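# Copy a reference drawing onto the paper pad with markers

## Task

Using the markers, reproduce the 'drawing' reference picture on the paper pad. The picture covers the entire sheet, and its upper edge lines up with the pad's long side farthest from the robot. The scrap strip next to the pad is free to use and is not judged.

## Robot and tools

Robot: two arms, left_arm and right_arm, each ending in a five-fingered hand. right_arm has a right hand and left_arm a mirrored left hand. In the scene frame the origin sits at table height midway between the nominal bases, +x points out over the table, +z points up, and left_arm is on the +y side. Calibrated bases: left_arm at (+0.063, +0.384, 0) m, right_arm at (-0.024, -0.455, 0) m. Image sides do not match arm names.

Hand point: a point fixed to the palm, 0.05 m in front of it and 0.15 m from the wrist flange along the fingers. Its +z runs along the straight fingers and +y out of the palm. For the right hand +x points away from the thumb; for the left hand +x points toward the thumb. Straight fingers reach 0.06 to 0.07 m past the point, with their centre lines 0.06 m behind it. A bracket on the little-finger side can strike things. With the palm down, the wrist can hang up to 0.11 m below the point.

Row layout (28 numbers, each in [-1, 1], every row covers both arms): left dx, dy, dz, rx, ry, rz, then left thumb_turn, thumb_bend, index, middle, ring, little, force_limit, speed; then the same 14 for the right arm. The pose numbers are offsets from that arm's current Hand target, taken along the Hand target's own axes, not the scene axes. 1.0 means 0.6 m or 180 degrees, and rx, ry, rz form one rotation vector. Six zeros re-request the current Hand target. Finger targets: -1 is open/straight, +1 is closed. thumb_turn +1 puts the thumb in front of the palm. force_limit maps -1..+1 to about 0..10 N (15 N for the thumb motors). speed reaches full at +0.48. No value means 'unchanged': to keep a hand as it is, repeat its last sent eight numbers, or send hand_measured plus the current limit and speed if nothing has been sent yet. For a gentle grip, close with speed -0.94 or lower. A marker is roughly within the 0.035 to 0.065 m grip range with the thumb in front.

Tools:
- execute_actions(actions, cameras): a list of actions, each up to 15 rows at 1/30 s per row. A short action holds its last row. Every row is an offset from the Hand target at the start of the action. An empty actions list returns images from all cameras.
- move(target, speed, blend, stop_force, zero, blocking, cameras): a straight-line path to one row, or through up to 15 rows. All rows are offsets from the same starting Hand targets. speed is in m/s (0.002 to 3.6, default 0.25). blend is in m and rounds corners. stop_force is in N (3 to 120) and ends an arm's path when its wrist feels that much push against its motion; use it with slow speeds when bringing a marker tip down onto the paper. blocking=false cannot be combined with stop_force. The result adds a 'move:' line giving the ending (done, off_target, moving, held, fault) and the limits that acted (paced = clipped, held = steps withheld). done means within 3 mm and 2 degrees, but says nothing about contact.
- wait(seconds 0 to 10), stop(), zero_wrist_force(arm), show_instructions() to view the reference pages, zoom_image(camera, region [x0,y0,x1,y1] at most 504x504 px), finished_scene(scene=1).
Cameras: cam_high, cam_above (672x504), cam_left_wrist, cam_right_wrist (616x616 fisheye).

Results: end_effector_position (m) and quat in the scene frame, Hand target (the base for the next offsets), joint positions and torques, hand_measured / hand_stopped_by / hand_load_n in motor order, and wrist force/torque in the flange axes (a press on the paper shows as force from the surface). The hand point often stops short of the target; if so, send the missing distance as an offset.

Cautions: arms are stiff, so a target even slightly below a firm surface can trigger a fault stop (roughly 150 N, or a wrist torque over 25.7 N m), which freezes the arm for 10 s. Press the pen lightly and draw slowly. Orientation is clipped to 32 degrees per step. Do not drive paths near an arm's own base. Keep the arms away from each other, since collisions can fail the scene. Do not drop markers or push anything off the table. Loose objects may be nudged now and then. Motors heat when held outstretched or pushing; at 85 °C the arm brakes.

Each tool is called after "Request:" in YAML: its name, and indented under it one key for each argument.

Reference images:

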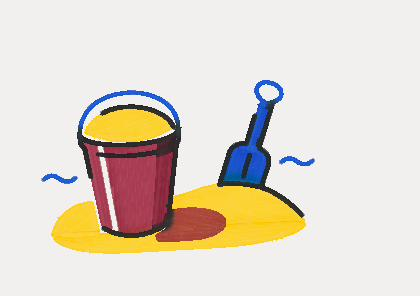

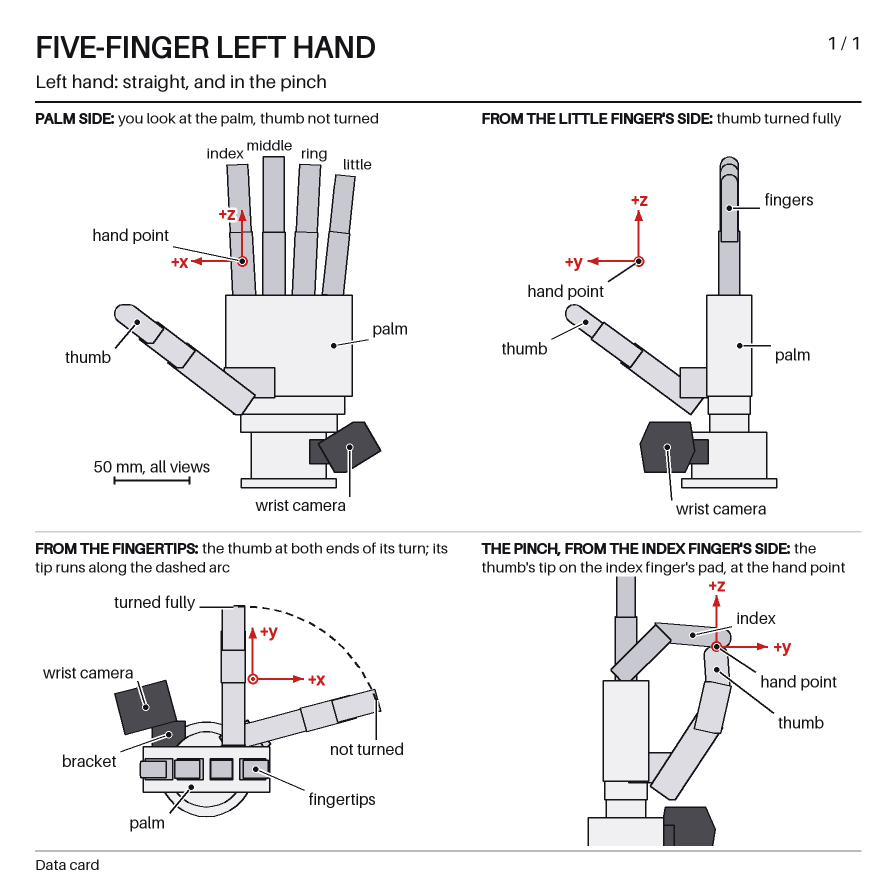

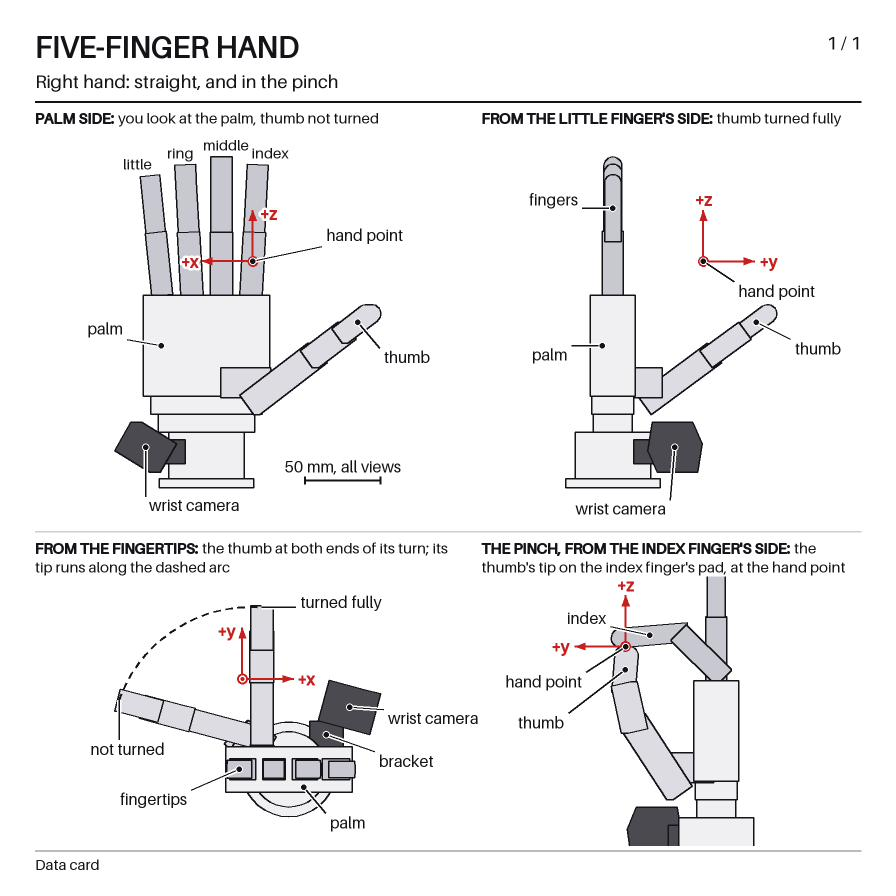

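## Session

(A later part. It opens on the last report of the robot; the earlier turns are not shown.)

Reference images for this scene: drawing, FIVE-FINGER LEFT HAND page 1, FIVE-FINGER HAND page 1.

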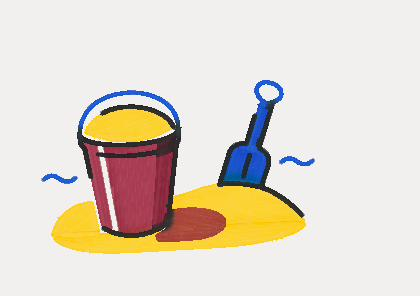

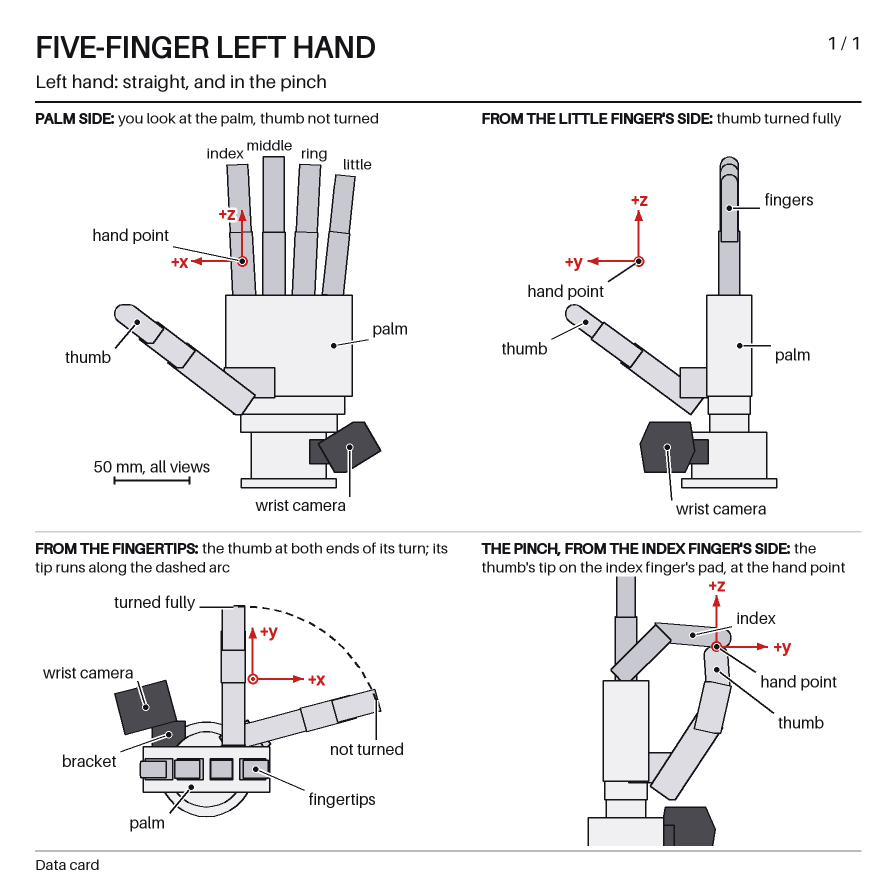

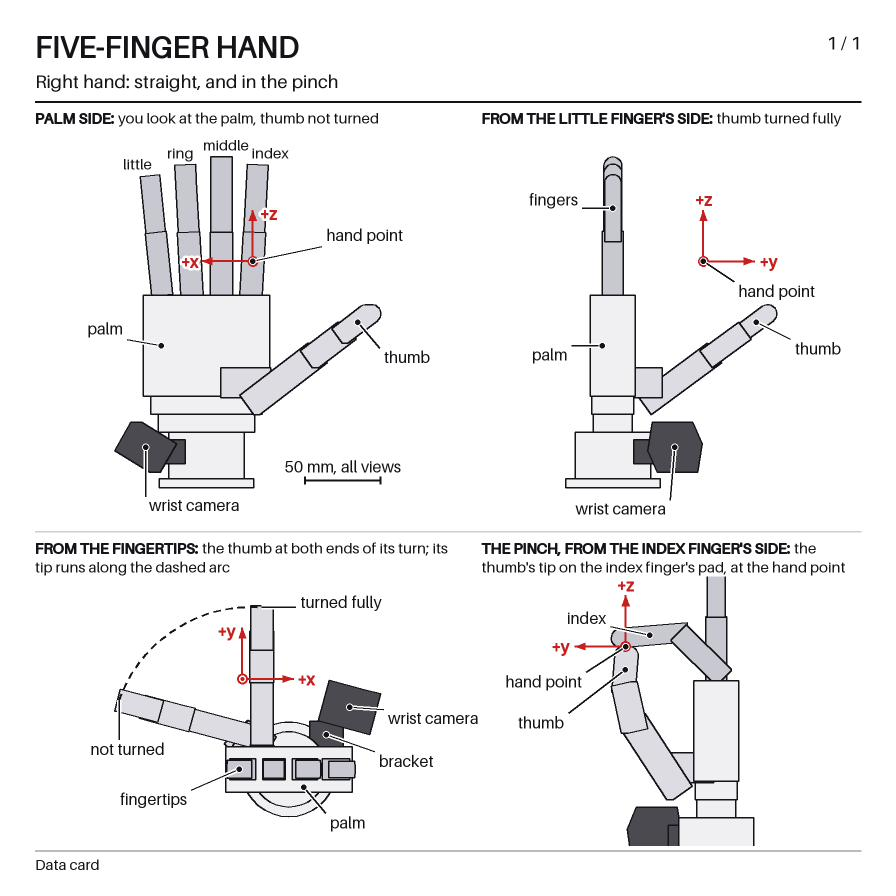

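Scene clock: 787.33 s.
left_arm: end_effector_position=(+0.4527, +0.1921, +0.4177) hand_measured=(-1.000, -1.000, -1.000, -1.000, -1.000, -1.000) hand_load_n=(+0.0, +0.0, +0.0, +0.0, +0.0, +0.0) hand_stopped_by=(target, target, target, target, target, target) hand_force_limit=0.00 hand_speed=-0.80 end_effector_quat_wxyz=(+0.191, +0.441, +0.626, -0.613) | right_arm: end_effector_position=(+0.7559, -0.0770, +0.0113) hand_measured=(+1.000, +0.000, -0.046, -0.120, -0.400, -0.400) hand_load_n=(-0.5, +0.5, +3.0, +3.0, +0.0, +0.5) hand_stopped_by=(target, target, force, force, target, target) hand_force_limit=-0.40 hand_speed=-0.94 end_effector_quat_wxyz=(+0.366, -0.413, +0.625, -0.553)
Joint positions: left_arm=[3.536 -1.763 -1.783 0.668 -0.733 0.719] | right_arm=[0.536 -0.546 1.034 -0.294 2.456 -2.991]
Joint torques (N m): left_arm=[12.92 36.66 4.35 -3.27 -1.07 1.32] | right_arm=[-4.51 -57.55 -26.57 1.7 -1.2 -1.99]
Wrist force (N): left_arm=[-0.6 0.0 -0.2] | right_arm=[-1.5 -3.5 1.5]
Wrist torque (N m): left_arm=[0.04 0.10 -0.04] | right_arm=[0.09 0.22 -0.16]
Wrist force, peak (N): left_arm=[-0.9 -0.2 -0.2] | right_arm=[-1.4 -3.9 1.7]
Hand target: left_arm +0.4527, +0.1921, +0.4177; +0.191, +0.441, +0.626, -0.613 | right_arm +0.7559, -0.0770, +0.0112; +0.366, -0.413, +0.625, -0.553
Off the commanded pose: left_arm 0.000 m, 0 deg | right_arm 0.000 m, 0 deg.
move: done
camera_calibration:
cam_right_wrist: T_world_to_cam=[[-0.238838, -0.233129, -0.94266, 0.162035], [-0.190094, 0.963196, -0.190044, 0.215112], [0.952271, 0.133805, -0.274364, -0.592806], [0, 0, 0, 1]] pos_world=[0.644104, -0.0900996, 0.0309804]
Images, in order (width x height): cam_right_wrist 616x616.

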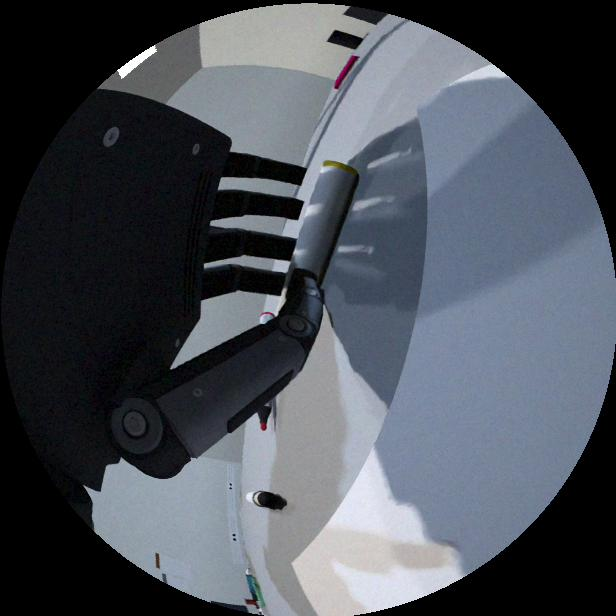

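Request:
move:
  target: [0,0,0,0,0,0, -1,-1,-1,-1,-1,-1, 0, -0.8, 0,0,0,0,0,0, 1,0,-0.35,-0.35,-0.4,-0.4, -0.4, -0.5]

Request:
move:
  target: [0,0,0,0,0,0, -1,-1,-1,-1,-1,-1, 0, -0.8, 0,0.01,0,0,0,0, 1,0,-0.35,-0.35,-0.4,-0.4, -0.4, -0.5]
  speed: 0.01
  stop_force: 3

Scene clock: 807.70 s.
left_arm: end_effector_position=(+0.4527, +0.1921, +0.4177) hand_measured=(-1.000, -1.000, -1.000, -1.000, -1.000, -1.000) hand_load_n=(+0.0, +0.0, -0.5, +0.0, +0.0, +0.0) hand_stopped_by=(target, target, target, target, target, target) hand_force_limit=0.00 hand_speed=-0.80 end_effector_quat_wxyz=(+0.191, +0.441, +0.626, -0.613) | right_arm: end_effector_position=(+0.7559, -0.0770, +0.0112) hand_measured=(+1.000, +0.000, -0.350, -0.350, -0.400, -0.400) hand_load_n=(+0.0, +0.0, +0.0, +0.0, -0.5, +0.0) hand_stopped_by=(target, target, target, target, target, target) hand_force_limit=-0.40 hand_speed=-0.50 end_effector_quat_wxyz=(+0.366, -0.413, +0.625, -0.553)
Joint positions: left_arm=[3.536 -1.763 -1.783 0.668 -0.733 0.719] | right_arm=[0.536 -0.546 1.034 -0.294 2.456 -2.991]
Joint torques (N m): left_arm=[12.46 36.61 4.22 -3.41 -0.98 1.28] | right_arm=[-6.39 -52.25 -24.85 1.23 -2.01 -1.96]
Wrist force (N): left_arm=[-0.3 -0.2 -0.2] | right_arm=[-1.6 0.6 -0.4]
Wrist torque (N m): left_arm=[0.01 0.05 -0.02] | right_arm=[0.03 0.29 -0.12]
Wrist force, peak (N): left_arm=[-0.9 -0.1 -0.2] | right_arm=[-1.5 -3.9 1.7]
Hand target: left_arm +0.4527, +0.1921, +0.4177; +0.191, +0.441, +0.626, -0.613 | right_arm +0.7559, -0.0770, +0.0112; +0.366, -0.413, +0.625, -0.553
Off the commanded pose: left_arm 0.000 m, 0 deg | right_arm 0.000 m, 0 deg.
move: done

Scene clock: 808.93 s.
left_arm: end_effector_position=(+0.4527, +0.1921, +0.4177) hand_measured=(-1.000, -1.000, -1.000, -1.000, -1.000, -1.000) hand_load_n=(+0.0, +0.0, +0.0, +0.0, +0.0, +0.0) hand_stopped_by=(target, target, target, target, target, target) hand_force_limit=0.00 hand_speed=-0.80 end_effector_quat_wxyz=(+0.191, +0.441, +0.626, -0.613) | right_arm: end_effector_position=(+0.7552, -0.0767, +0.0052) hand_measured=(+1.000, +0.000, -0.350, -0.350, -0.400, -0.400) hand_load_n=(+0.0, -1.0, +0.0, +0.0, +0.0, +0.0) hand_stopped_by=(target, target, target, target, target, target) hand_force_limit=-0.40 hand_speed=-0.50 end_effector_quat_wxyz=(+0.366, -0.413, +0.625, -0.553)
Joint positions: left_arm=[3.536 -1.763 -1.783 0.668 -0.733 0.719] | right_arm=[0.537 -0.539 1.037 -0.304 2.457 -2.99]
Joint torques (N m): left_arm=[12.82 37.86 5.56 -3.35 -0.96 1.23] | right_arm=[6.14 -62.74 -15.23 1.66 2.34 2.35]
Wrist force (N): left_arm=[-0.6 0.0 0.0] | right_arm=[-1.0 -2.2 -0.9]
Wrist torque (N m): left_arm=[0.03 0.10 -0.04] | right_arm=[-0.12 0.21 -0.16]
Wrist force, peak (N): left_arm=[-0.9 -0.4 -0.4] | right_arm=[-1.4 -2.3 -1.2]
Hand target: left_arm +0.4527, +0.1921, +0.4177; +0.191, +0.441, +0.626, -0.613 | right_arm +0.7552, -0.0767, +0.0053; +0.366, -0.413, +0.625, -0.553
Off the commanded pose: left_arm 0.000 m, 0 deg | right_arm 0.000 m, 0 deg.
move: done

Request:
move:
  target: [0,0,0,0,0,0, -1,-1,-1,-1,-1,-1, 0, -0.8, 0,-0.0025,0,0,0,0, 1,0,-0.35,-0.35,-0.4,-0.4, -0.4, -0.5]
  speed: 0.02

Request:
move:
  target: [0,0,0,0,0,0, -1,-1,-1,-1,-1,-1, 0, -0.8, 0,0,0,0,0,0, 1,0,0.3,0.3,-0.4,-0.4, -0.4, -0.94]
  cameras: ["cam_right_wrist"]

Request:
zoom_image:
  camera: "cam_right_wrist"
  region: [200, 170, 500, 470]

Scene clock: 822.37 s.
left_arm: end_effector_position=(+0.4527, +0.1921, +0.4177) hand_measured=(-1.000, -1.000, -1.000, -1.000, -1.000, -1.000) hand_load_n=(+0.0, +0.0, +0.0, +0.0, +0.0, +0.0) hand_stopped_by=(target, target, target, target, target, target) hand_force_limit=0.00 hand_speed=-0.80 end_effector_quat_wxyz=(+0.191, +0.441, +0.626, -0.613) | right_arm: end_effector_position=(+0.7554, -0.0768, +0.0068) hand_measured=(+1.000, +0.000, -0.350, -0.350, -0.400, -0.400) hand_load_n=(+0.0, +0.0, +0.0, +0.0, +0.0, +0.0) hand_stopped_by=(target, target, target, target, target, target) hand_force_limit=-0.40 hand_speed=-0.50 end_effector_quat_wxyz=(+0.366, -0.413, +0.625, -0.553)
Joint positions: left_arm=[3.536 -1.763 -1.783 0.668 -0.733 0.719] | right_arm=[0.537 -0.541 1.036 -0.302 2.456 -2.991]
Joint torques (N m): left_arm=[12.88 36.64 5.07 -3.31 -1.11 1.26] | right_arm=[-7.63 -63.7 -29.51 1.53 -2.51 -2.08]
Wrist force (N): left_arm=[-0.7 -0.3 -0.1] | right_arm=[-1.2 0.3 -0.1]
Wrist torque (N m): left_arm=[-0.02 0.11 -0.04] | right_arm=[-0.03 0.22 -0.13]
Wrist force, peak (N): left_arm=[-0.8 -0.3 -0.5] | right_arm=[-1.3 -2.3 -1.2]
Hand target: left_arm +0.4527, +0.1921, +0.4177; +0.191, +0.441, +0.626, -0.613 | right_arm +0.7554, -0.0768, +0.0068; +0.366, -0.413, +0.625, -0.553
Off the commanded pose: left_arm 0.000 m, 0 deg | right_arm 0.000 m, 0 deg.
move: done

Scene clock: 824.07 s.
left_arm: end_effector_position=(+0.4527, +0.1921, +0.4177) hand_measured=(-1.000, -1.000, -1.000, -1.000, -1.000, -1.000) hand_load_n=(+0.0, +0.0, +0.0, +0.0, +0.0, +0.0) hand_stopped_by=(target, target, target, target, target, target) hand_force_limit=0.00 hand_speed=-0.80 end_effector_quat_wxyz=(+0.191, +0.441, +0.626, -0.613) | right_arm: end_effector_position=(+0.7554, -0.0768, +0.0068) hand_measured=(+1.000, +0.000, -0.104, -0.324, -0.400, -0.400) hand_load_n=(+0.0, +0.0, +4.5, +0.0, +0.0, +0.0) hand_stopped_by=(target, target, force, force, target, target) hand_force_limit=-0.40 hand_speed=-0.94 end_effector_quat_wxyz=(+0.366, -0.413, +0.625, -0.553)
Joint positions: left_arm=[3.536 -1.763 -1.783 0.668 -0.733 0.719] | right_arm=[0.537 -0.541 1.036 -0.302 2.456 -2.991]
Joint torques (N m): left_arm=[12.6 36.81 5.35 -3.2 -1.16 1.09] | right_arm=[3.24 -49.69 -14.87 -1.83 -2.03 -2.25]
Wrist force (N): left_arm=[-0.4 -0.1 -0.1] | right_arm=[-1.6 -3.9 1.2]
Wrist torque (N m): left_arm=[0.02 0.05 -0.03] | right_arm=[0.10 0.23 -0.13]
Wrist force, peak (N): left_arm=[-0.6 -0.1 -0.3] | right_arm=[-1.5 -4.7 1.8]
Hand target: left_arm +0.4527, +0.1921, +0.4177; +0.191, +0.441, +0.626, -0.613 | right_arm +0.7554, -0.0768, +0.0068; +0.366, -0.413, +0.625, -0.553
Off the commanded pose: left_arm 0.000 m, 0 deg | right_arm 0.000 m, 0 deg.
move: done
camera_calibration:
cam_right_wrist: T_world_to_cam=[[-0.23886, -0.233133, -0.942653, 0.157734], [-0.190003, 0.963209, -0.190071, 0.213912], [0.952284, 0.133706, -0.274368, -0.593608], [0, 0, 0, 1]] pos_world=[0.643604, -0.0898997, 0.0264804]
Images, in order (width x height): cam_right_wrist 616x616.

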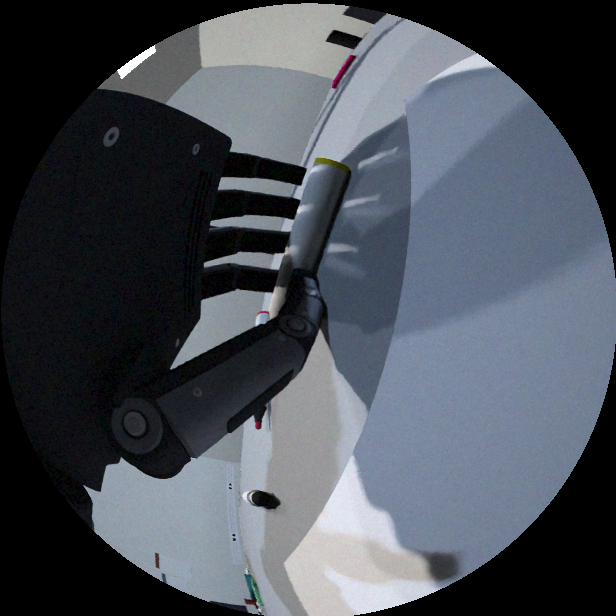

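Scaled by 1.680 from the camera's 616x616 image, which has a finer 880x880 frame.

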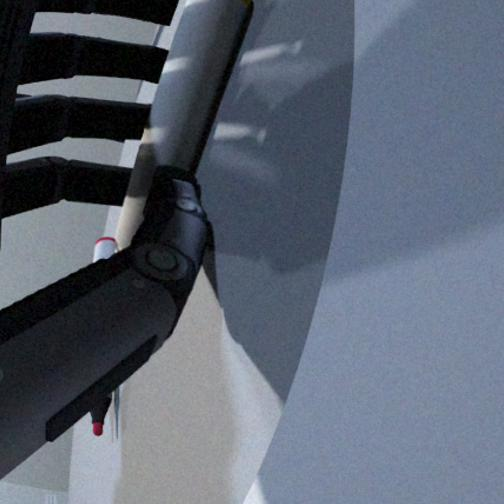

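Request:
wait:
  seconds: 0
  cameras: ["cam_above", "cam_high"]

Request:
zoom_image:
  camera: "cam_above"
  region: [260, 50, 420, 170]

Request:
zoom_image:
  camera: "cam_high"
  region: [330, 270, 450, 390]

Scene clock: 895.37 s.
left_arm: end_effector_position=(+0.4527, +0.1921, +0.4177) hand_measured=(-1.000, -1.000, -1.000, -1.000, -1.000, -1.000) hand_load_n=(+0.0, +0.0, +0.0, +0.0, +0.0, +0.0) hand_stopped_by=(target, target, target, target, target, target) hand_force_limit=0.00 hand_speed=-0.80 end_effector_quat_wxyz=(+0.191, +0.441, +0.626, -0.613) | right_arm: end_effector_position=(+0.7554, -0.0768, +0.0068) hand_measured=(+1.000, +0.000, -0.104, -0.324, -0.400, -0.400) hand_load_n=(+0.5, +0.0, +4.5, +0.0, +0.0, +0.0) hand_stopped_by=(target, target, force, force, target, target) hand_force_limit=-0.40 hand_speed=-0.94 end_effector_quat_wxyz=(+0.366, -0.413, +0.625, -0.553)
Joint positions: left_arm=[3.536 -1.763 -1.783 0.668 -0.733 0.719] | right_arm=[0.537 -0.541 1.036 -0.302 2.456 -2.991]
Joint torques (N m): left_arm=[12.21 36.89 5.73 -3.48 -1.09 1.07] | right_arm=[9.57 -48.88 -15.14 -1.82 -1.27 -2.26]
Wrist force (N): left_arm=[-0.9 0.0 -0.2] | right_arm=[-1.5 -4.1 1.0]
Wrist torque (N m): left_arm=[0.03 0.14 -0.06] | right_arm=[0.07 0.23 -0.14]
Wrist force, peak (N): left_arm=[-1.0 0.1 -0.2] | right_arm=[-1.9 -4.3 1.3]
Hand target: left_arm +0.4527, +0.1921, +0.4177; +0.191, +0.441, +0.626, -0.613 | right_arm +0.7554, -0.0768, +0.0068; +0.366, -0.413, +0.625, -0.553
Off the commanded pose: left_arm 0.000 m, 0 deg | right_arm 0.000 m, 0 deg.
Images, in order (width x height): cam_high 672x504, cam_above 672x504.

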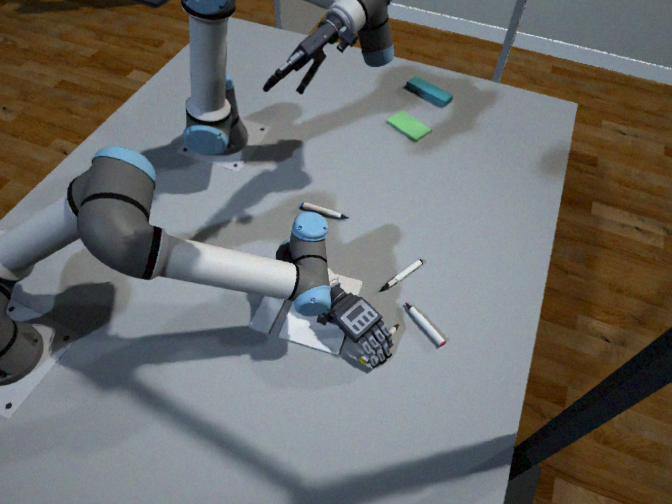

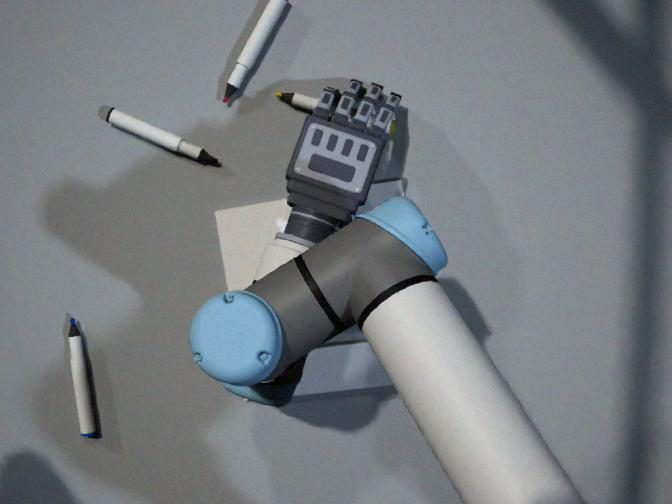

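Scaled by 3.150.

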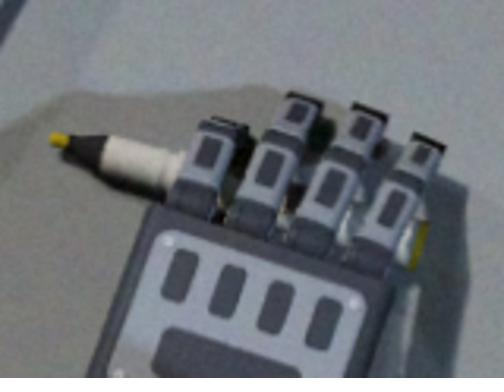

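Scaled by 4.200.

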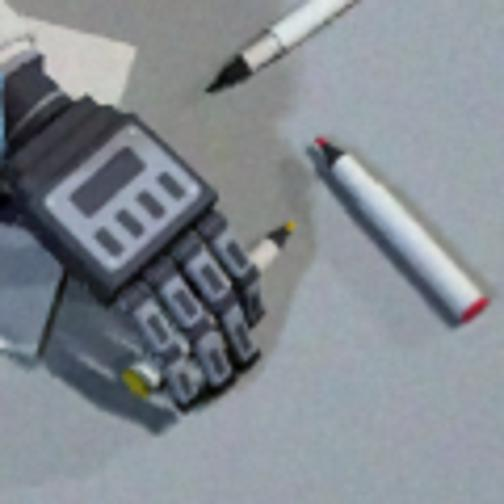

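Request:
move:
  target: [0,0,0,0,0,0, -1,-1,-1,-1,-1,-1, 0, -0.8, 0,0,0,0,0,0, 1,0,-0.4,-0.4,-0.4,-0.4, -0.4, -0.5]

Request:
move:
  target:
    - [0,0,0,0,0,0, -1,-1,-1,-1,-1,-1, 0, -0.8, 0,-0.009,0,0.0222,0,0, 1,0,-0.4,-0.4,-0.4,-0.4, -0.4, -0.5]
    - [0,0,0,0,0,0, -1,-1,-1,-1,-1,-1, 0, -0.8, 0,-0.0035,0,0.0222,0,0, 1,0,-0.4,-0.4,-0.4,-0.4, -0.4, -0.5]
    - [0,0,0,0,0,0, -1,-1,-1,-1,-1,-1, 0, -0.8, 0,-0.0023,0.0167,0.0222,0,0, 1,0,-0.4,-0.4,-0.4,-0.4, -0.4, -0.5]
  speed: 0.02
  cameras: ["cam_above", "cam_right_wrist"]

Request:
zoom_image:
  camera: "cam_right_wrist"
  region: [200, 170, 500, 470]

Request:
zoom_image:
  camera: "cam_above"
  region: [260, 50, 420, 170]

Scene clock: 1053.93 s.
left_arm: end_effector_position=(+0.4527, +0.1921, +0.4177) hand_measured=(-1.000, -1.000, -1.000, -1.000, -1.000, -1.000) hand_load_n=(+0.0, +0.0, +0.0, +0.0, +0.0, +0.0) hand_stopped_by=(target, target, target, target, target, target) hand_force_limit=0.00 hand_speed=-0.80 end_effector_quat_wxyz=(+0.191, +0.441, +0.626, -0.613) | right_arm: end_effector_position=(+0.7553, -0.0768, +0.0068) hand_measured=(+1.000, +0.000, -0.400, -0.400, -0.400, -0.400) hand_load_n=(+0.0, +0.0, +0.0, +0.0, +0.0, +0.0) hand_stopped_by=(target, target, target, target, target, target) hand_force_limit=-0.40 hand_speed=-0.50 end_effector_quat_wxyz=(+0.366, -0.413, +0.625, -0.553)
Joint positions: left_arm=[3.536 -1.763 -1.783 0.668 -0.733 0.719] | right_arm=[0.537 -0.541 1.036 -0.302 2.456 -2.991]
Joint torques (N m): left_arm=[12.52 36.06 5.37 -3.43 -1.07 1.1] | right_arm=[5.96 -50.95 -15.63 -1.72 -0.17 -2.23]
Wrist force (N): left_arm=[-0.6 -0.2 -0.2] | right_arm=[-1.2 0.5 -0.2]
Wrist torque (N m): left_arm=[0.00 0.08 -0.04] | right_arm=[0.00 0.23 -0.12]
Wrist force, peak (N): left_arm=[-0.9 -0.2 -0.4] | right_arm=[-1.7 -4.3 1.3]
Hand target: left_arm +0.4527, +0.1921, +0.4177; +0.191, +0.441, +0.626, -0.613 | right_arm +0.7554, -0.0768, +0.0068; +0.366, -0.413, +0.625, -0.553
Off the commanded pose: left_arm 0.000 m, 0 deg | right_arm 0.000 m, 0 deg.
move: done

Scene clock: 1056.83 s.
left_arm: end_effector_position=(+0.4527, +0.1921, +0.4177) hand_measured=(-1.000, -1.000, -1.000, -1.000, -1.000, -1.000) hand_load_n=(+0.0, +0.0, +0.0, +0.0, +0.0, +0.0) hand_stopped_by=(target, target, target, target, target, target) hand_force_limit=0.00 hand_speed=-0.80 end_effector_quat_wxyz=(+0.191, +0.441, +0.626, -0.613) | right_arm: end_effector_position=(+0.7648, -0.0808, +0.0069) hand_measured=(+1.000, +0.000, -0.400, -0.400, -0.400, -0.400) hand_load_n=(-0.5, -2.0, +0.0, +0.0, +0.0, +0.0) hand_stopped_by=(target, target, target, target, target, target) hand_force_limit=-0.40 hand_speed=-0.50 end_effector_quat_wxyz=(+0.380, -0.400, +0.605, -0.574)
Joint positions: left_arm=[3.536 -1.763 -1.783 0.668 -0.733 0.719] | right_arm=[0.532 -0.541 1.081 -0.457 2.459 -3.077]
Joint torques (N m): left_arm=[12.85 36.37 5.82 -3.38 -1.02 1.16] | right_arm=[5.69 -60.11 -11.36 1.04 0.18 -2.54]
Wrist force (N): left_arm=[-0.5 0.0 -0.4] | right_arm=[-1.4 -4.5 -3.2]
Wrist torque (N m): left_arm=[0.05 0.07 -0.04] | right_arm=[-0.15 0.35 -0.07]
Wrist force, peak (N): left_arm=[-0.8 -0.1 -0.4] | right_arm=[-1.4 -4.8 -3.0]
Hand target: left_arm +0.4527, +0.1921, +0.4177; +0.191, +0.441, +0.626, -0.613 | right_arm +0.7647, -0.0808, +0.0069; +0.380, -0.400, +0.605, -0.574
Off the commanded pose: left_arm 0.000 m, 0 deg | right_arm 0.000 m, 0 deg.
move: done
camera_calibration:
cam_right_wrist: T_world_to_cam=[[-0.178104, -0.258918, -0.949337, 0.110681], [-0.176572, 0.957512, -0.228021, 0.209115], [0.96804, 0.127015, -0.216255, -0.614997], [0, 0, 0, 1]] pos_world=[0.651978, -0.0934586, 0.01976]
Images, in order (width x height): cam_above 672x504, cam_right_wrist 616x616.

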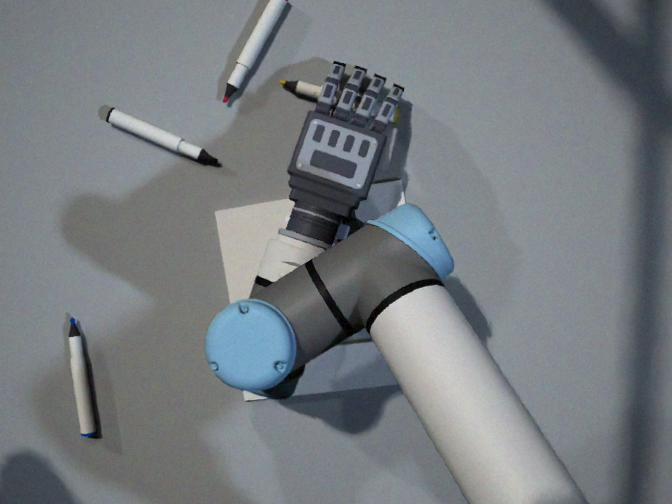

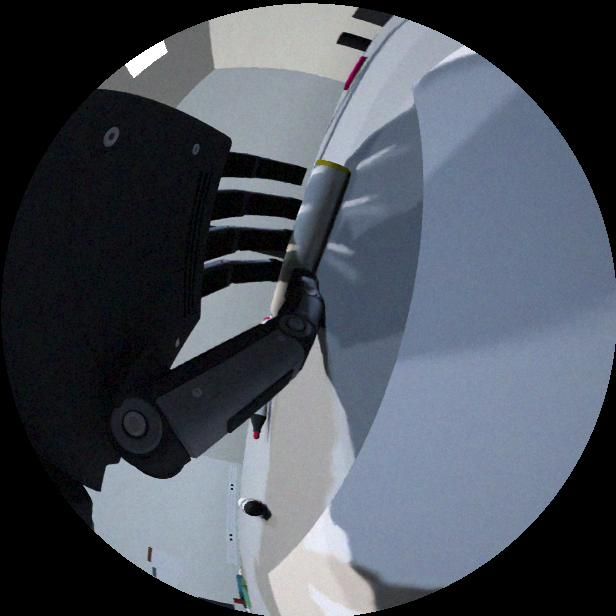

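Scaled by 1.680 from the camera's 616x616 image, which has a finer 880x880 frame.

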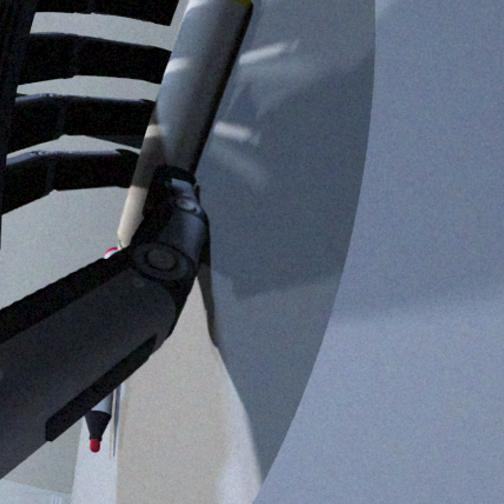

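Scaled by 3.150.

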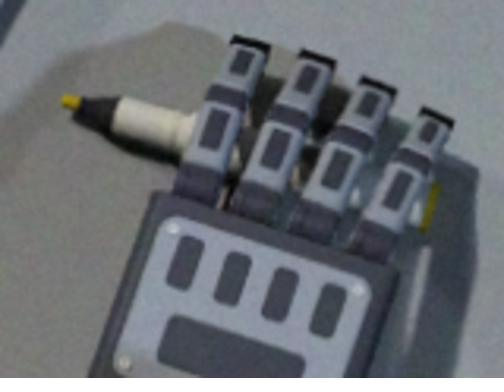

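Request:
move:
  target:
    - [0,0,0,0,0,0, -1,-1,-1,-1,-1,-1, 0, -0.8, 0,-0.0062,0,0,0,0, 1,0,-0.4,-0.4,-0.4,-0.4, -0.4, -0.5]
    - [0,0,0,0,0,0, -1,-1,-1,-1,-1,-1, 0, -0.8, 0,-0.0062,0.0142,0,0,0, 1,0,-0.4,-0.4,-0.4,-0.4, -0.4, -0.5]
  speed: 0.02
  cameras: ["cam_above", "cam_right_wrist"]

Request:
zoom_image:
  camera: "cam_above"
  region: [260, 50, 420, 170]

Scene clock: 1108.07 s.
left_arm: end_effector_position=(+0.4527, +0.1921, +0.4177) hand_measured=(-1.000, -1.000, -1.000, -1.000, -1.000, -1.000) hand_load_n=(+0.0, +0.0, +0.0, +0.0, +0.0, +0.0) hand_stopped_by=(target, target, target, target, target, target) hand_force_limit=0.00 hand_speed=-0.80 end_effector_quat_wxyz=(+0.191, +0.441, +0.626, -0.613) | right_arm: end_effector_position=(+0.7728, -0.0843, +0.0101) hand_measured=(+1.000, +0.000, -0.400, -0.400, -0.400, -0.400) hand_load_n=(+0.0, +0.0, +0.0, +0.0, -0.5, +0.0) hand_stopped_by=(target, target, target, target, target, target) hand_force_limit=-0.40 hand_speed=-0.50 end_effector_quat_wxyz=(+0.380, -0.400, +0.605, -0.574)
Joint positions: left_arm=[3.536 -1.763 -1.783 0.668 -0.733 0.719] | right_arm=[0.522 -0.536 1.061 -0.443 2.449 -3.078]
Joint torques (N m): left_arm=[12.24 36.01 4.94 -3.25 -1 1.01] | right_arm=[7.79 -63.46 -13.68 -0.11 0.01 -2.21]
Wrist force (N): left_arm=[-0.4 -0.1 -0.1] | right_arm=[-1.1 0.8 -0.4]
Wrist torque (N m): left_arm=[0.01 0.06 -0.03] | right_arm=[0.06 0.24 0.04]
Wrist force, peak (N): left_arm=[-0.8 0.2 0.1] | right_arm=[-1.2 -5.2 -2.6]
Hand target: left_arm +0.4527, +0.1921, +0.4177; +0.191, +0.441, +0.626, -0.613 | right_arm +0.7727, -0.0842, +0.0102; +0.380, -0.400, +0.605, -0.574
Off the commanded pose: left_arm 0.000 m, 0 deg | right_arm 0.000 m, 0 deg.
move: done
camera_calibration:
cam_right_wrist: T_world_to_cam=[[-0.178179, -0.259021, -0.949295, 0.114302], [-0.176612, 0.957484, -0.228106, 0.214538], [0.968019, 0.127013, -0.21635, -0.621601], [0, 0, 0, 1]] pos_world=[0.659978, -0.0968592, 0.02296]
Images, in order (width x height): cam_above 672x504, cam_right_wrist 616x616.

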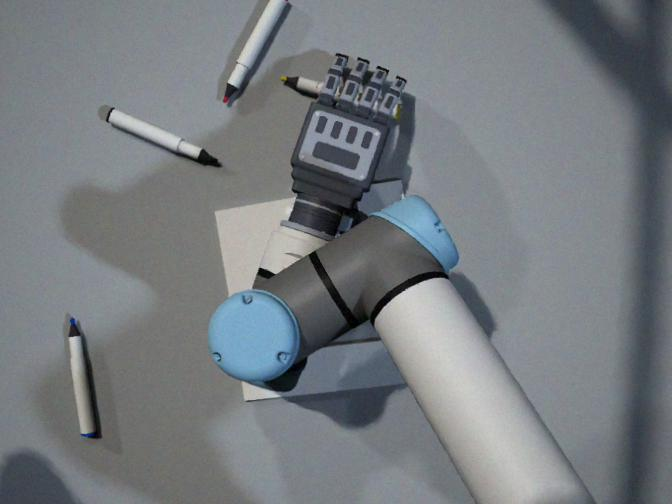

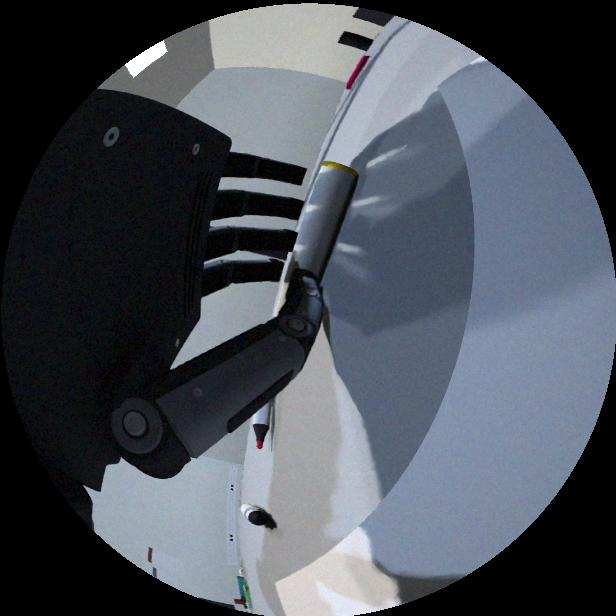

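Scaled by 3.150.

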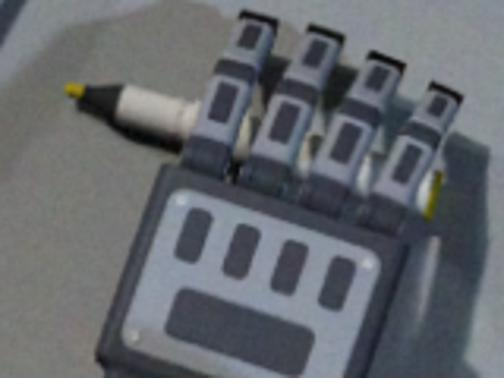

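Request:
move:
  target: [0,0,0,0,0,0, -1,-1,-1,-1,-1,-1, 0, -0.8, 0,0,0,0,0,0, 1,0,0.3,0.3,-0.4,-0.4, -0.4, -0.94]
  cameras: ["cam_right_wrist", "cam_above"]

Request:
zoom_image:
  camera: "cam_above"
  region: [260, 50, 420, 170]

Scene clock: 1122.03 s.
left_arm: end_effector_position=(+0.4527, +0.1921, +0.4177) hand_measured=(-1.000, -1.000, -1.000, -1.000, -1.000, -1.000) hand_load_n=(+0.0, +0.0, +0.0, +0.0, +0.0, +0.0) hand_stopped_by=(target, target, target, target, target, target) hand_force_limit=0.00 hand_speed=-0.80 end_effector_quat_wxyz=(+0.191, +0.441, +0.626, -0.613) | right_arm: end_effector_position=(+0.7727, -0.0842, +0.0102) hand_measured=(+1.000, +0.000, -0.052, -0.092, -0.400, -0.400) hand_load_n=(-0.5, +0.5, +2.5, +3.0, +0.0, +0.0) hand_stopped_by=(target, target, force, force, target, target) hand_force_limit=-0.40 hand_speed=-0.94 end_effector_quat_wxyz=(+0.380, -0.400, +0.605, -0.574)
Joint positions: left_arm=[3.536 -1.763 -1.783 0.668 -0.733 0.719] | right_arm=[0.522 -0.536 1.061 -0.443 2.449 -3.078]
Joint torques (N m): left_arm=[11.36 36.11 5.67 -3.39 -1.1 1.06] | right_arm=[9.58 -60.63 -12.5 -1.94 2.85 1.6]
Wrist force (N): left_arm=[-0.3 -0.2 -0.4] | right_arm=[-1.4 -3.4 1.2]
Wrist torque (N m): left_arm=[0.02 0.05 -0.02] | right_arm=[0.09 0.28 -0.05]
Wrist force, peak (N): left_arm=[-0.9 -0.2 -0.4] | right_arm=[-1.1 -3.9 1.7]
Hand target: left_arm +0.4527, +0.1921, +0.4177; +0.191, +0.441, +0.626, -0.613 | right_arm +0.7727, -0.0842, +0.0102; +0.380, -0.400, +0.605, -0.574
Off the commanded pose: left_arm 0.000 m, 0 deg | right_arm 0.000 m, 0 deg.
move: done
camera_calibration:
cam_right_wrist: T_world_to_cam=[[-0.177998, -0.258887, -0.949365, 0.1143], [-0.17653, 0.957521, -0.228013, 0.214394], [0.968067, 0.127005, -0.216138, -0.621534], [0, 0, 0, 1]] pos_world=[0.659879, -0.0967584, 0.02306]
Images, in order (width x height): cam_above 672x504, cam_right_wrist 616x616.

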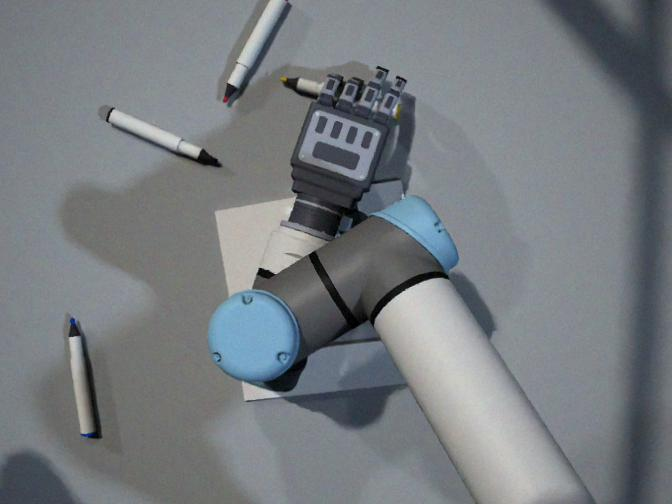

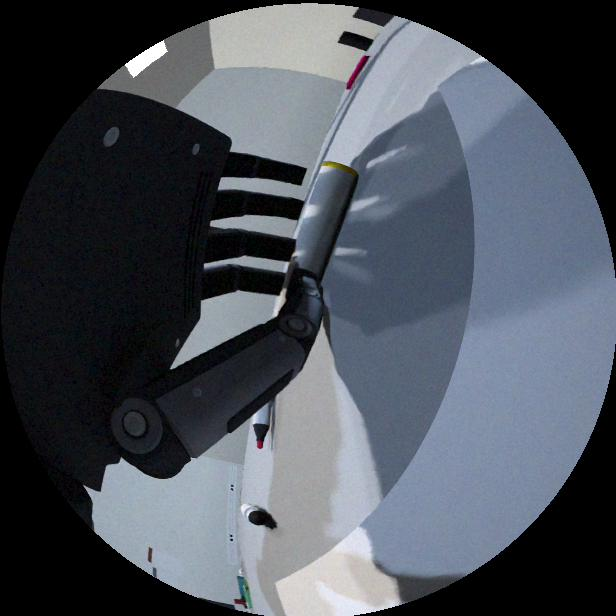

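Scaled by 3.150.

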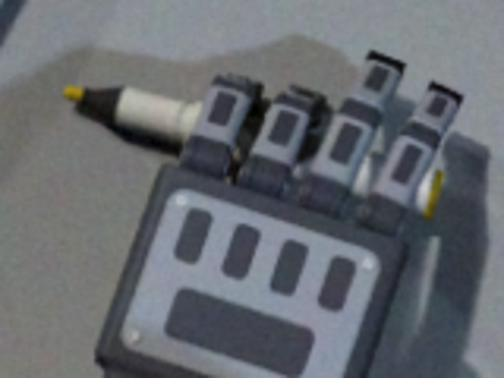

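Request:
move:
  target: [0,0,0,0,0,0, -1,-1,-1,-1,-1,-1, 0, -0.8, 0,0,0,0,0,0, 1,0,0.31,0.31,-0.4,-0.4, 0.2, -0.94]
  cameras: ["cam_above"]

Request:
zoom_image:
  camera: "cam_above"
  region: [260, 50, 420, 170]

Scene clock: 1141.13 s.
left_arm: end_effector_position=(+0.4527, +0.1921, +0.4177) hand_measured=(-1.000, -1.000, -1.000, -1.000, -1.000, -1.000) hand_load_n=(+0.0, +0.0, +0.0, +0.0, +0.0, +0.0) hand_stopped_by=(target, target, target, target, target, target) hand_force_limit=0.00 hand_speed=-0.80 end_effector_quat_wxyz=(+0.191, +0.441, +0.626, -0.613) | right_arm: end_effector_position=(+0.7727, -0.0842, +0.0102) hand_measured=(+1.000, +0.000, -0.042, -0.082, -0.400, -0.400) hand_load_n=(-1.5, +1.0, +6.0, +6.5, +0.0, -0.5) hand_stopped_by=(target, target, force, force, target, target) hand_force_limit=0.20 hand_speed=-0.94 end_effector_quat_wxyz=(+0.380, -0.400, +0.605, -0.574)
Joint positions: left_arm=[3.536 -1.763 -1.783 0.668 -0.733 0.719] | right_arm=[0.522 -0.536 1.061 -0.443 2.449 -3.078]
Joint torques (N m): left_arm=[11.92 36.47 6.12 -3.23 -1 0.96] | right_arm=[9.21 -47.93 -11.44 1.28 2.49 0.9]
Wrist force (N): left_arm=[-0.5 0.1 -0.2] | right_arm=[-1.1 -7.6 2.4]
Wrist torque (N m): left_arm=[0.05 0.07 -0.03] | right_arm=[0.17 0.21 -0.11]
Wrist force, peak (N): left_arm=[-0.8 -0.4 -0.1] | right_arm=[-1.5 -7.7 3.2]
Hand target: left_arm +0.4527, +0.1921, +0.4177; +0.191, +0.441, +0.626, -0.613 | right_arm +0.7727, -0.0842, +0.0102; +0.380, -0.400, +0.605, -0.574
Off the commanded pose: left_arm 0.000 m, 0 deg | right_arm 0.000 m, 0 deg.
move: done
Images, in order (width x height): cam_above 672x504.

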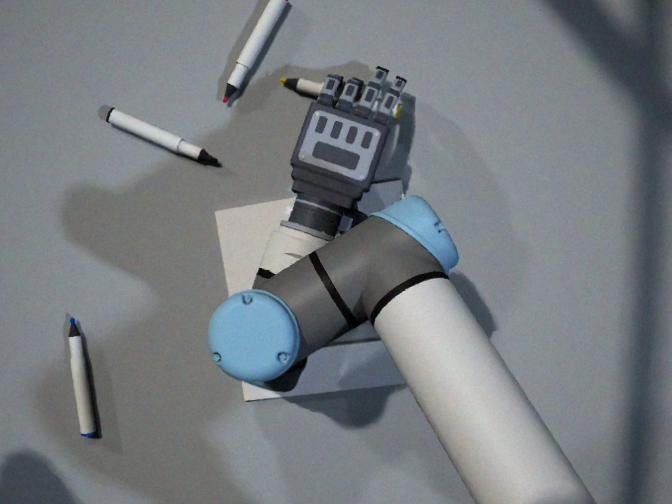

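Scaled by 3.150.

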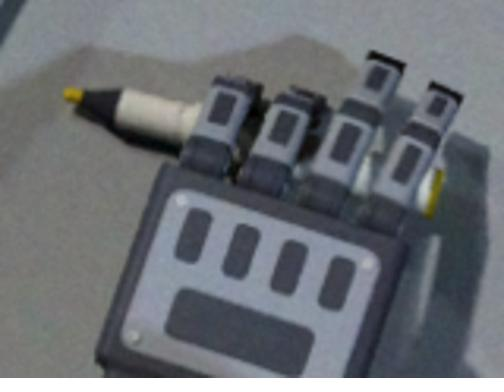

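Request:
move:
  target:
    - [0,0,0,0,0,0, -1,-1,-1,-1,-1,-1, 0, -0.8, 0,0,0,0,0,0, 1,0,-0.25,-0.25,-0.4,-0.4, -0.4, -0.5]
    - [0,0,0,0,0,0, -1,-1,-1,-1,-1,-1, 0, -0.8, 0,0.0037,0.003,0,0,0, 1,0,-0.25,-0.25,-0.4,-0.4, -0.4, -0.5]
  speed: 0.02

Request:
move:
  target: [0,0,0,0,0,0, -1,-1,-1,-1,-1,-1, 0, -0.8, 0,0,0,0,0,0, 1,0,0.3,0.3,-0.4,-0.4, -0.2, -0.94]

Scene clock: 1185.13 s.
left_arm: end_effector_position=(+0.4527, +0.1921, +0.4177) hand_measured=(-1.000, -1.000, -1.000, -1.000, -1.000, -1.000) hand_load_n=(+0.0, +0.0, +0.0, +0.0, +0.0, +0.0) hand_stopped_by=(target, target, target, target, target, target) hand_force_limit=0.00 hand_speed=-0.80 end_effector_quat_wxyz=(+0.191, +0.441, +0.626, -0.613) | right_arm: end_effector_position=(+0.7743, -0.0848, +0.0078) hand_measured=(+1.000, +0.000, -0.250, -0.250, -0.400, -0.400) hand_load_n=(+0.0, +0.0, +0.0, +0.0, -0.5, +0.0) hand_stopped_by=(target, target, target, target, target, target) hand_force_limit=-0.40 hand_speed=-0.50 end_effector_quat_wxyz=(+0.380, -0.400, +0.605, -0.574)
Joint positions: left_arm=[3.536 -1.763 -1.783 0.668 -0.733 0.719] | right_arm=[0.52 -0.531 1.057 -0.445 2.447 -3.078]
Joint torques (N m): left_arm=[11.93 35.08 5.68 -3.38 -1.12 0.97] | right_arm=[-5.39 -56.85 -26.29 -2.97 -2.2 -2.84]
Wrist force (N): left_arm=[-0.5 0.1 -0.2] | right_arm=[-1.4 0.2 -0.6]
Wrist torque (N m): left_arm=[0.05 0.07 -0.04] | right_arm=[-0.01 0.31 0.00]
Wrist force, peak (N): left_arm=[-0.9 0.0 -0.4] | right_arm=[-1.1 -8.0 2.6]
Hand target: left_arm +0.4527, +0.1921, +0.4177; +0.191, +0.441, +0.626, -0.613 | right_arm +0.7742, -0.0848, +0.0079; +0.380, -0.400, +0.605, -0.574
Off the commanded pose: left_arm 0.000 m, 0 deg | right_arm 0.000 m, 0 deg.
move: done

Scene clock: 1186.53 s.
left_arm: end_effector_position=(+0.4527, +0.1921, +0.4177) hand_measured=(-1.000, -1.000, -1.000, -1.000, -1.000, -1.000) hand_load_n=(+0.0, +0.0, +0.0, +0.0, +0.0, +0.0) hand_stopped_by=(target, target, target, target, target, target) hand_force_limit=0.00 hand_speed=-0.80 end_effector_quat_wxyz=(+0.191, +0.441, +0.626, -0.613) | right_arm: end_effector_position=(+0.7742, -0.0848, +0.0079) hand_measured=(+1.000, +0.000, -0.054, -0.150, -0.400, -0.400) hand_load_n=(-1.0, +0.5, +5.0, +4.0, +0.0, +0.0) hand_stopped_by=(target, target, force, force, target, target) hand_force_limit=-0.20 hand_speed=-0.94 end_effector_quat_wxyz=(+0.380, -0.400, +0.605, -0.574)
Joint positions: left_arm=[3.536 -1.763 -1.783 0.668 -0.733 0.719] | right_arm=[0.52 -0.531 1.058 -0.445 2.447 -3.078]
Joint torques (N m): left_arm=[12.59 35.96 6.13 -3.36 -1 1.04] | right_arm=[7.23 -59.11 -16.22 0.78 1.92 -2.91]
Wrist force (N): left_arm=[-0.4 -0.2 -0.2] | right_arm=[-1.0 -5.8 2.4]
Wrist torque (N m): left_arm=[0.00 0.07 -0.02] | right_arm=[0.12 0.24 -0.05]
Wrist force, peak (N): left_arm=[-0.7 -0.1 -0.5] | right_arm=[-1.2 -6.1 2.8]
Hand target: left_arm +0.4527, +0.1921, +0.4177; +0.191, +0.441, +0.626, -0.613 | right_arm +0.7742, -0.0848, +0.0079; +0.380, -0.400, +0.605, -0.574
Off the commanded pose: left_arm 0.000 m, 0 deg | right_arm 0.000 m, 0 deg.
move: done

Request:
move:
  target: [0,0,0,0,0,0, -1,-1,-1,-1,-1,-1, 0, -0.8, 0,0,0,0,0,0, 1,0,0.3,-0.3,-0.4,-0.4, -0.2, -0.7]

Request:
move:
  target: [0,0,0,0,0,0, -1,-1,-1,-1,-1,-1, 0, -0.8, 0,0,0,0,0,0, 1,0,0.31,-0.3,-0.4,-0.4, 0.2, -0.94]

Scene clock: 1202.30 s.
left_arm: end_effector_position=(+0.4527, +0.1921, +0.4177) hand_measured=(-1.000, -1.000, -1.000, -1.000, -1.000, -1.000) hand_load_n=(+0.0, +0.0, +0.0, +0.0, +0.0, +0.0) hand_stopped_by=(target, target, target, target, target, target) hand_force_limit=0.00 hand_speed=-0.80 end_effector_quat_wxyz=(+0.191, +0.441, +0.626, -0.613) | right_arm: end_effector_position=(+0.7742, -0.0848, +0.0079) hand_measured=(+1.000, +0.000, -0.054, -0.300, -0.400, -0.400) hand_load_n=(-1.0, +0.5, +5.5, +0.0, +0.0, +0.0) hand_stopped_by=(target, target, force, target, target, target) hand_force_limit=-0.20 hand_speed=-0.70 end_effector_quat_wxyz=(+0.380, -0.400, +0.605, -0.574)
Joint positions: left_arm=[3.536 -1.763 -1.783 0.668 -0.733 0.719] | right_arm=[0.52 -0.531 1.058 -0.445 2.447 -3.078]
Joint torques (N m): left_arm=[12.76 34.18 5.99 -3.4 -1.07 0.95] | right_arm=[8.54 -47.5 -16.58 2.03 2.44 -2.74]
Wrist force (N): left_arm=[-0.3 0.1 0.0] | right_arm=[-0.6 -3.1 1.2]
Wrist torque (N m): left_arm=[0.04 0.05 -0.03] | right_arm=[0.01 0.26 0.02]
Wrist force, peak (N): left_arm=[-0.7 -0.4 -0.3] | right_arm=[-1.1 -6.1 2.7]
Hand target: left_arm +0.4527, +0.1921, +0.4177; +0.191, +0.441, +0.626, -0.613 | right_arm +0.7742, -0.0848, +0.0079; +0.380, -0.400, +0.605, -0.574
Off the commanded pose: left_arm 0.000 m, 0 deg | right_arm 0.000 m, 0 deg.
move: done

Scene clock: 1202.80 s.
left_arm: end_effector_position=(+0.4527, +0.1921, +0.4177) hand_measured=(-1.000, -1.000, -1.000, -1.000, -1.000, -1.000) hand_load_n=(-0.5, +0.0, -0.5, +0.0, +0.0, +0.0) hand_stopped_by=(target, target, target, target, target, target) hand_force_limit=0.00 hand_speed=-0.80 end_effector_quat_wxyz=(+0.191, +0.441, +0.626, -0.613) | right_arm: end_effector_position=(+0.7742, -0.0848, +0.0079) hand_measured=(+1.000, +0.000, -0.050, -0.300, -0.400, -0.400) hand_load_n=(-0.5, +0.5, +7.0, +0.0, +0.0, +0.0) hand_stopped_by=(target, target, force, target, target, target) hand_force_limit=0.20 hand_speed=-0.94 end_effector_quat_wxyz=(+0.380, -0.400, +0.605, -0.574)
Joint positions: left_arm=[3.536 -1.763 -1.783 0.668 -0.733 0.719] | right_arm=[0.52 -0.531 1.058 -0.445 2.447 -3.078]
Joint torques (N m): left_arm=[12.18 35.74 5.26 -3.15 -0.93 0.93] | right_arm=[4.91 -47.7 -16.02 1.87 2.43 -2.98]
Wrist force (N): left_arm=[-0.5 0.1 0.0] | right_arm=[-1.0 -4.3 1.6]
Wrist torque (N m): left_arm=[0.04 0.08 -0.04] | right_arm=[0.08 0.31 0.01]
Wrist force, peak (N): left_arm=[-0.6 0.0 -0.4] | right_arm=[-0.9 -4.8 2.2]
Hand target: left_arm +0.4527, +0.1921, +0.4177; +0.191, +0.441, +0.626, -0.613 | right_arm +0.7742, -0.0848, +0.0079; +0.380, -0.400, +0.605, -0.574
Off the commanded pose: left_arm 0.000 m, 0 deg | right_arm 0.000 m, 0 deg.
move: done


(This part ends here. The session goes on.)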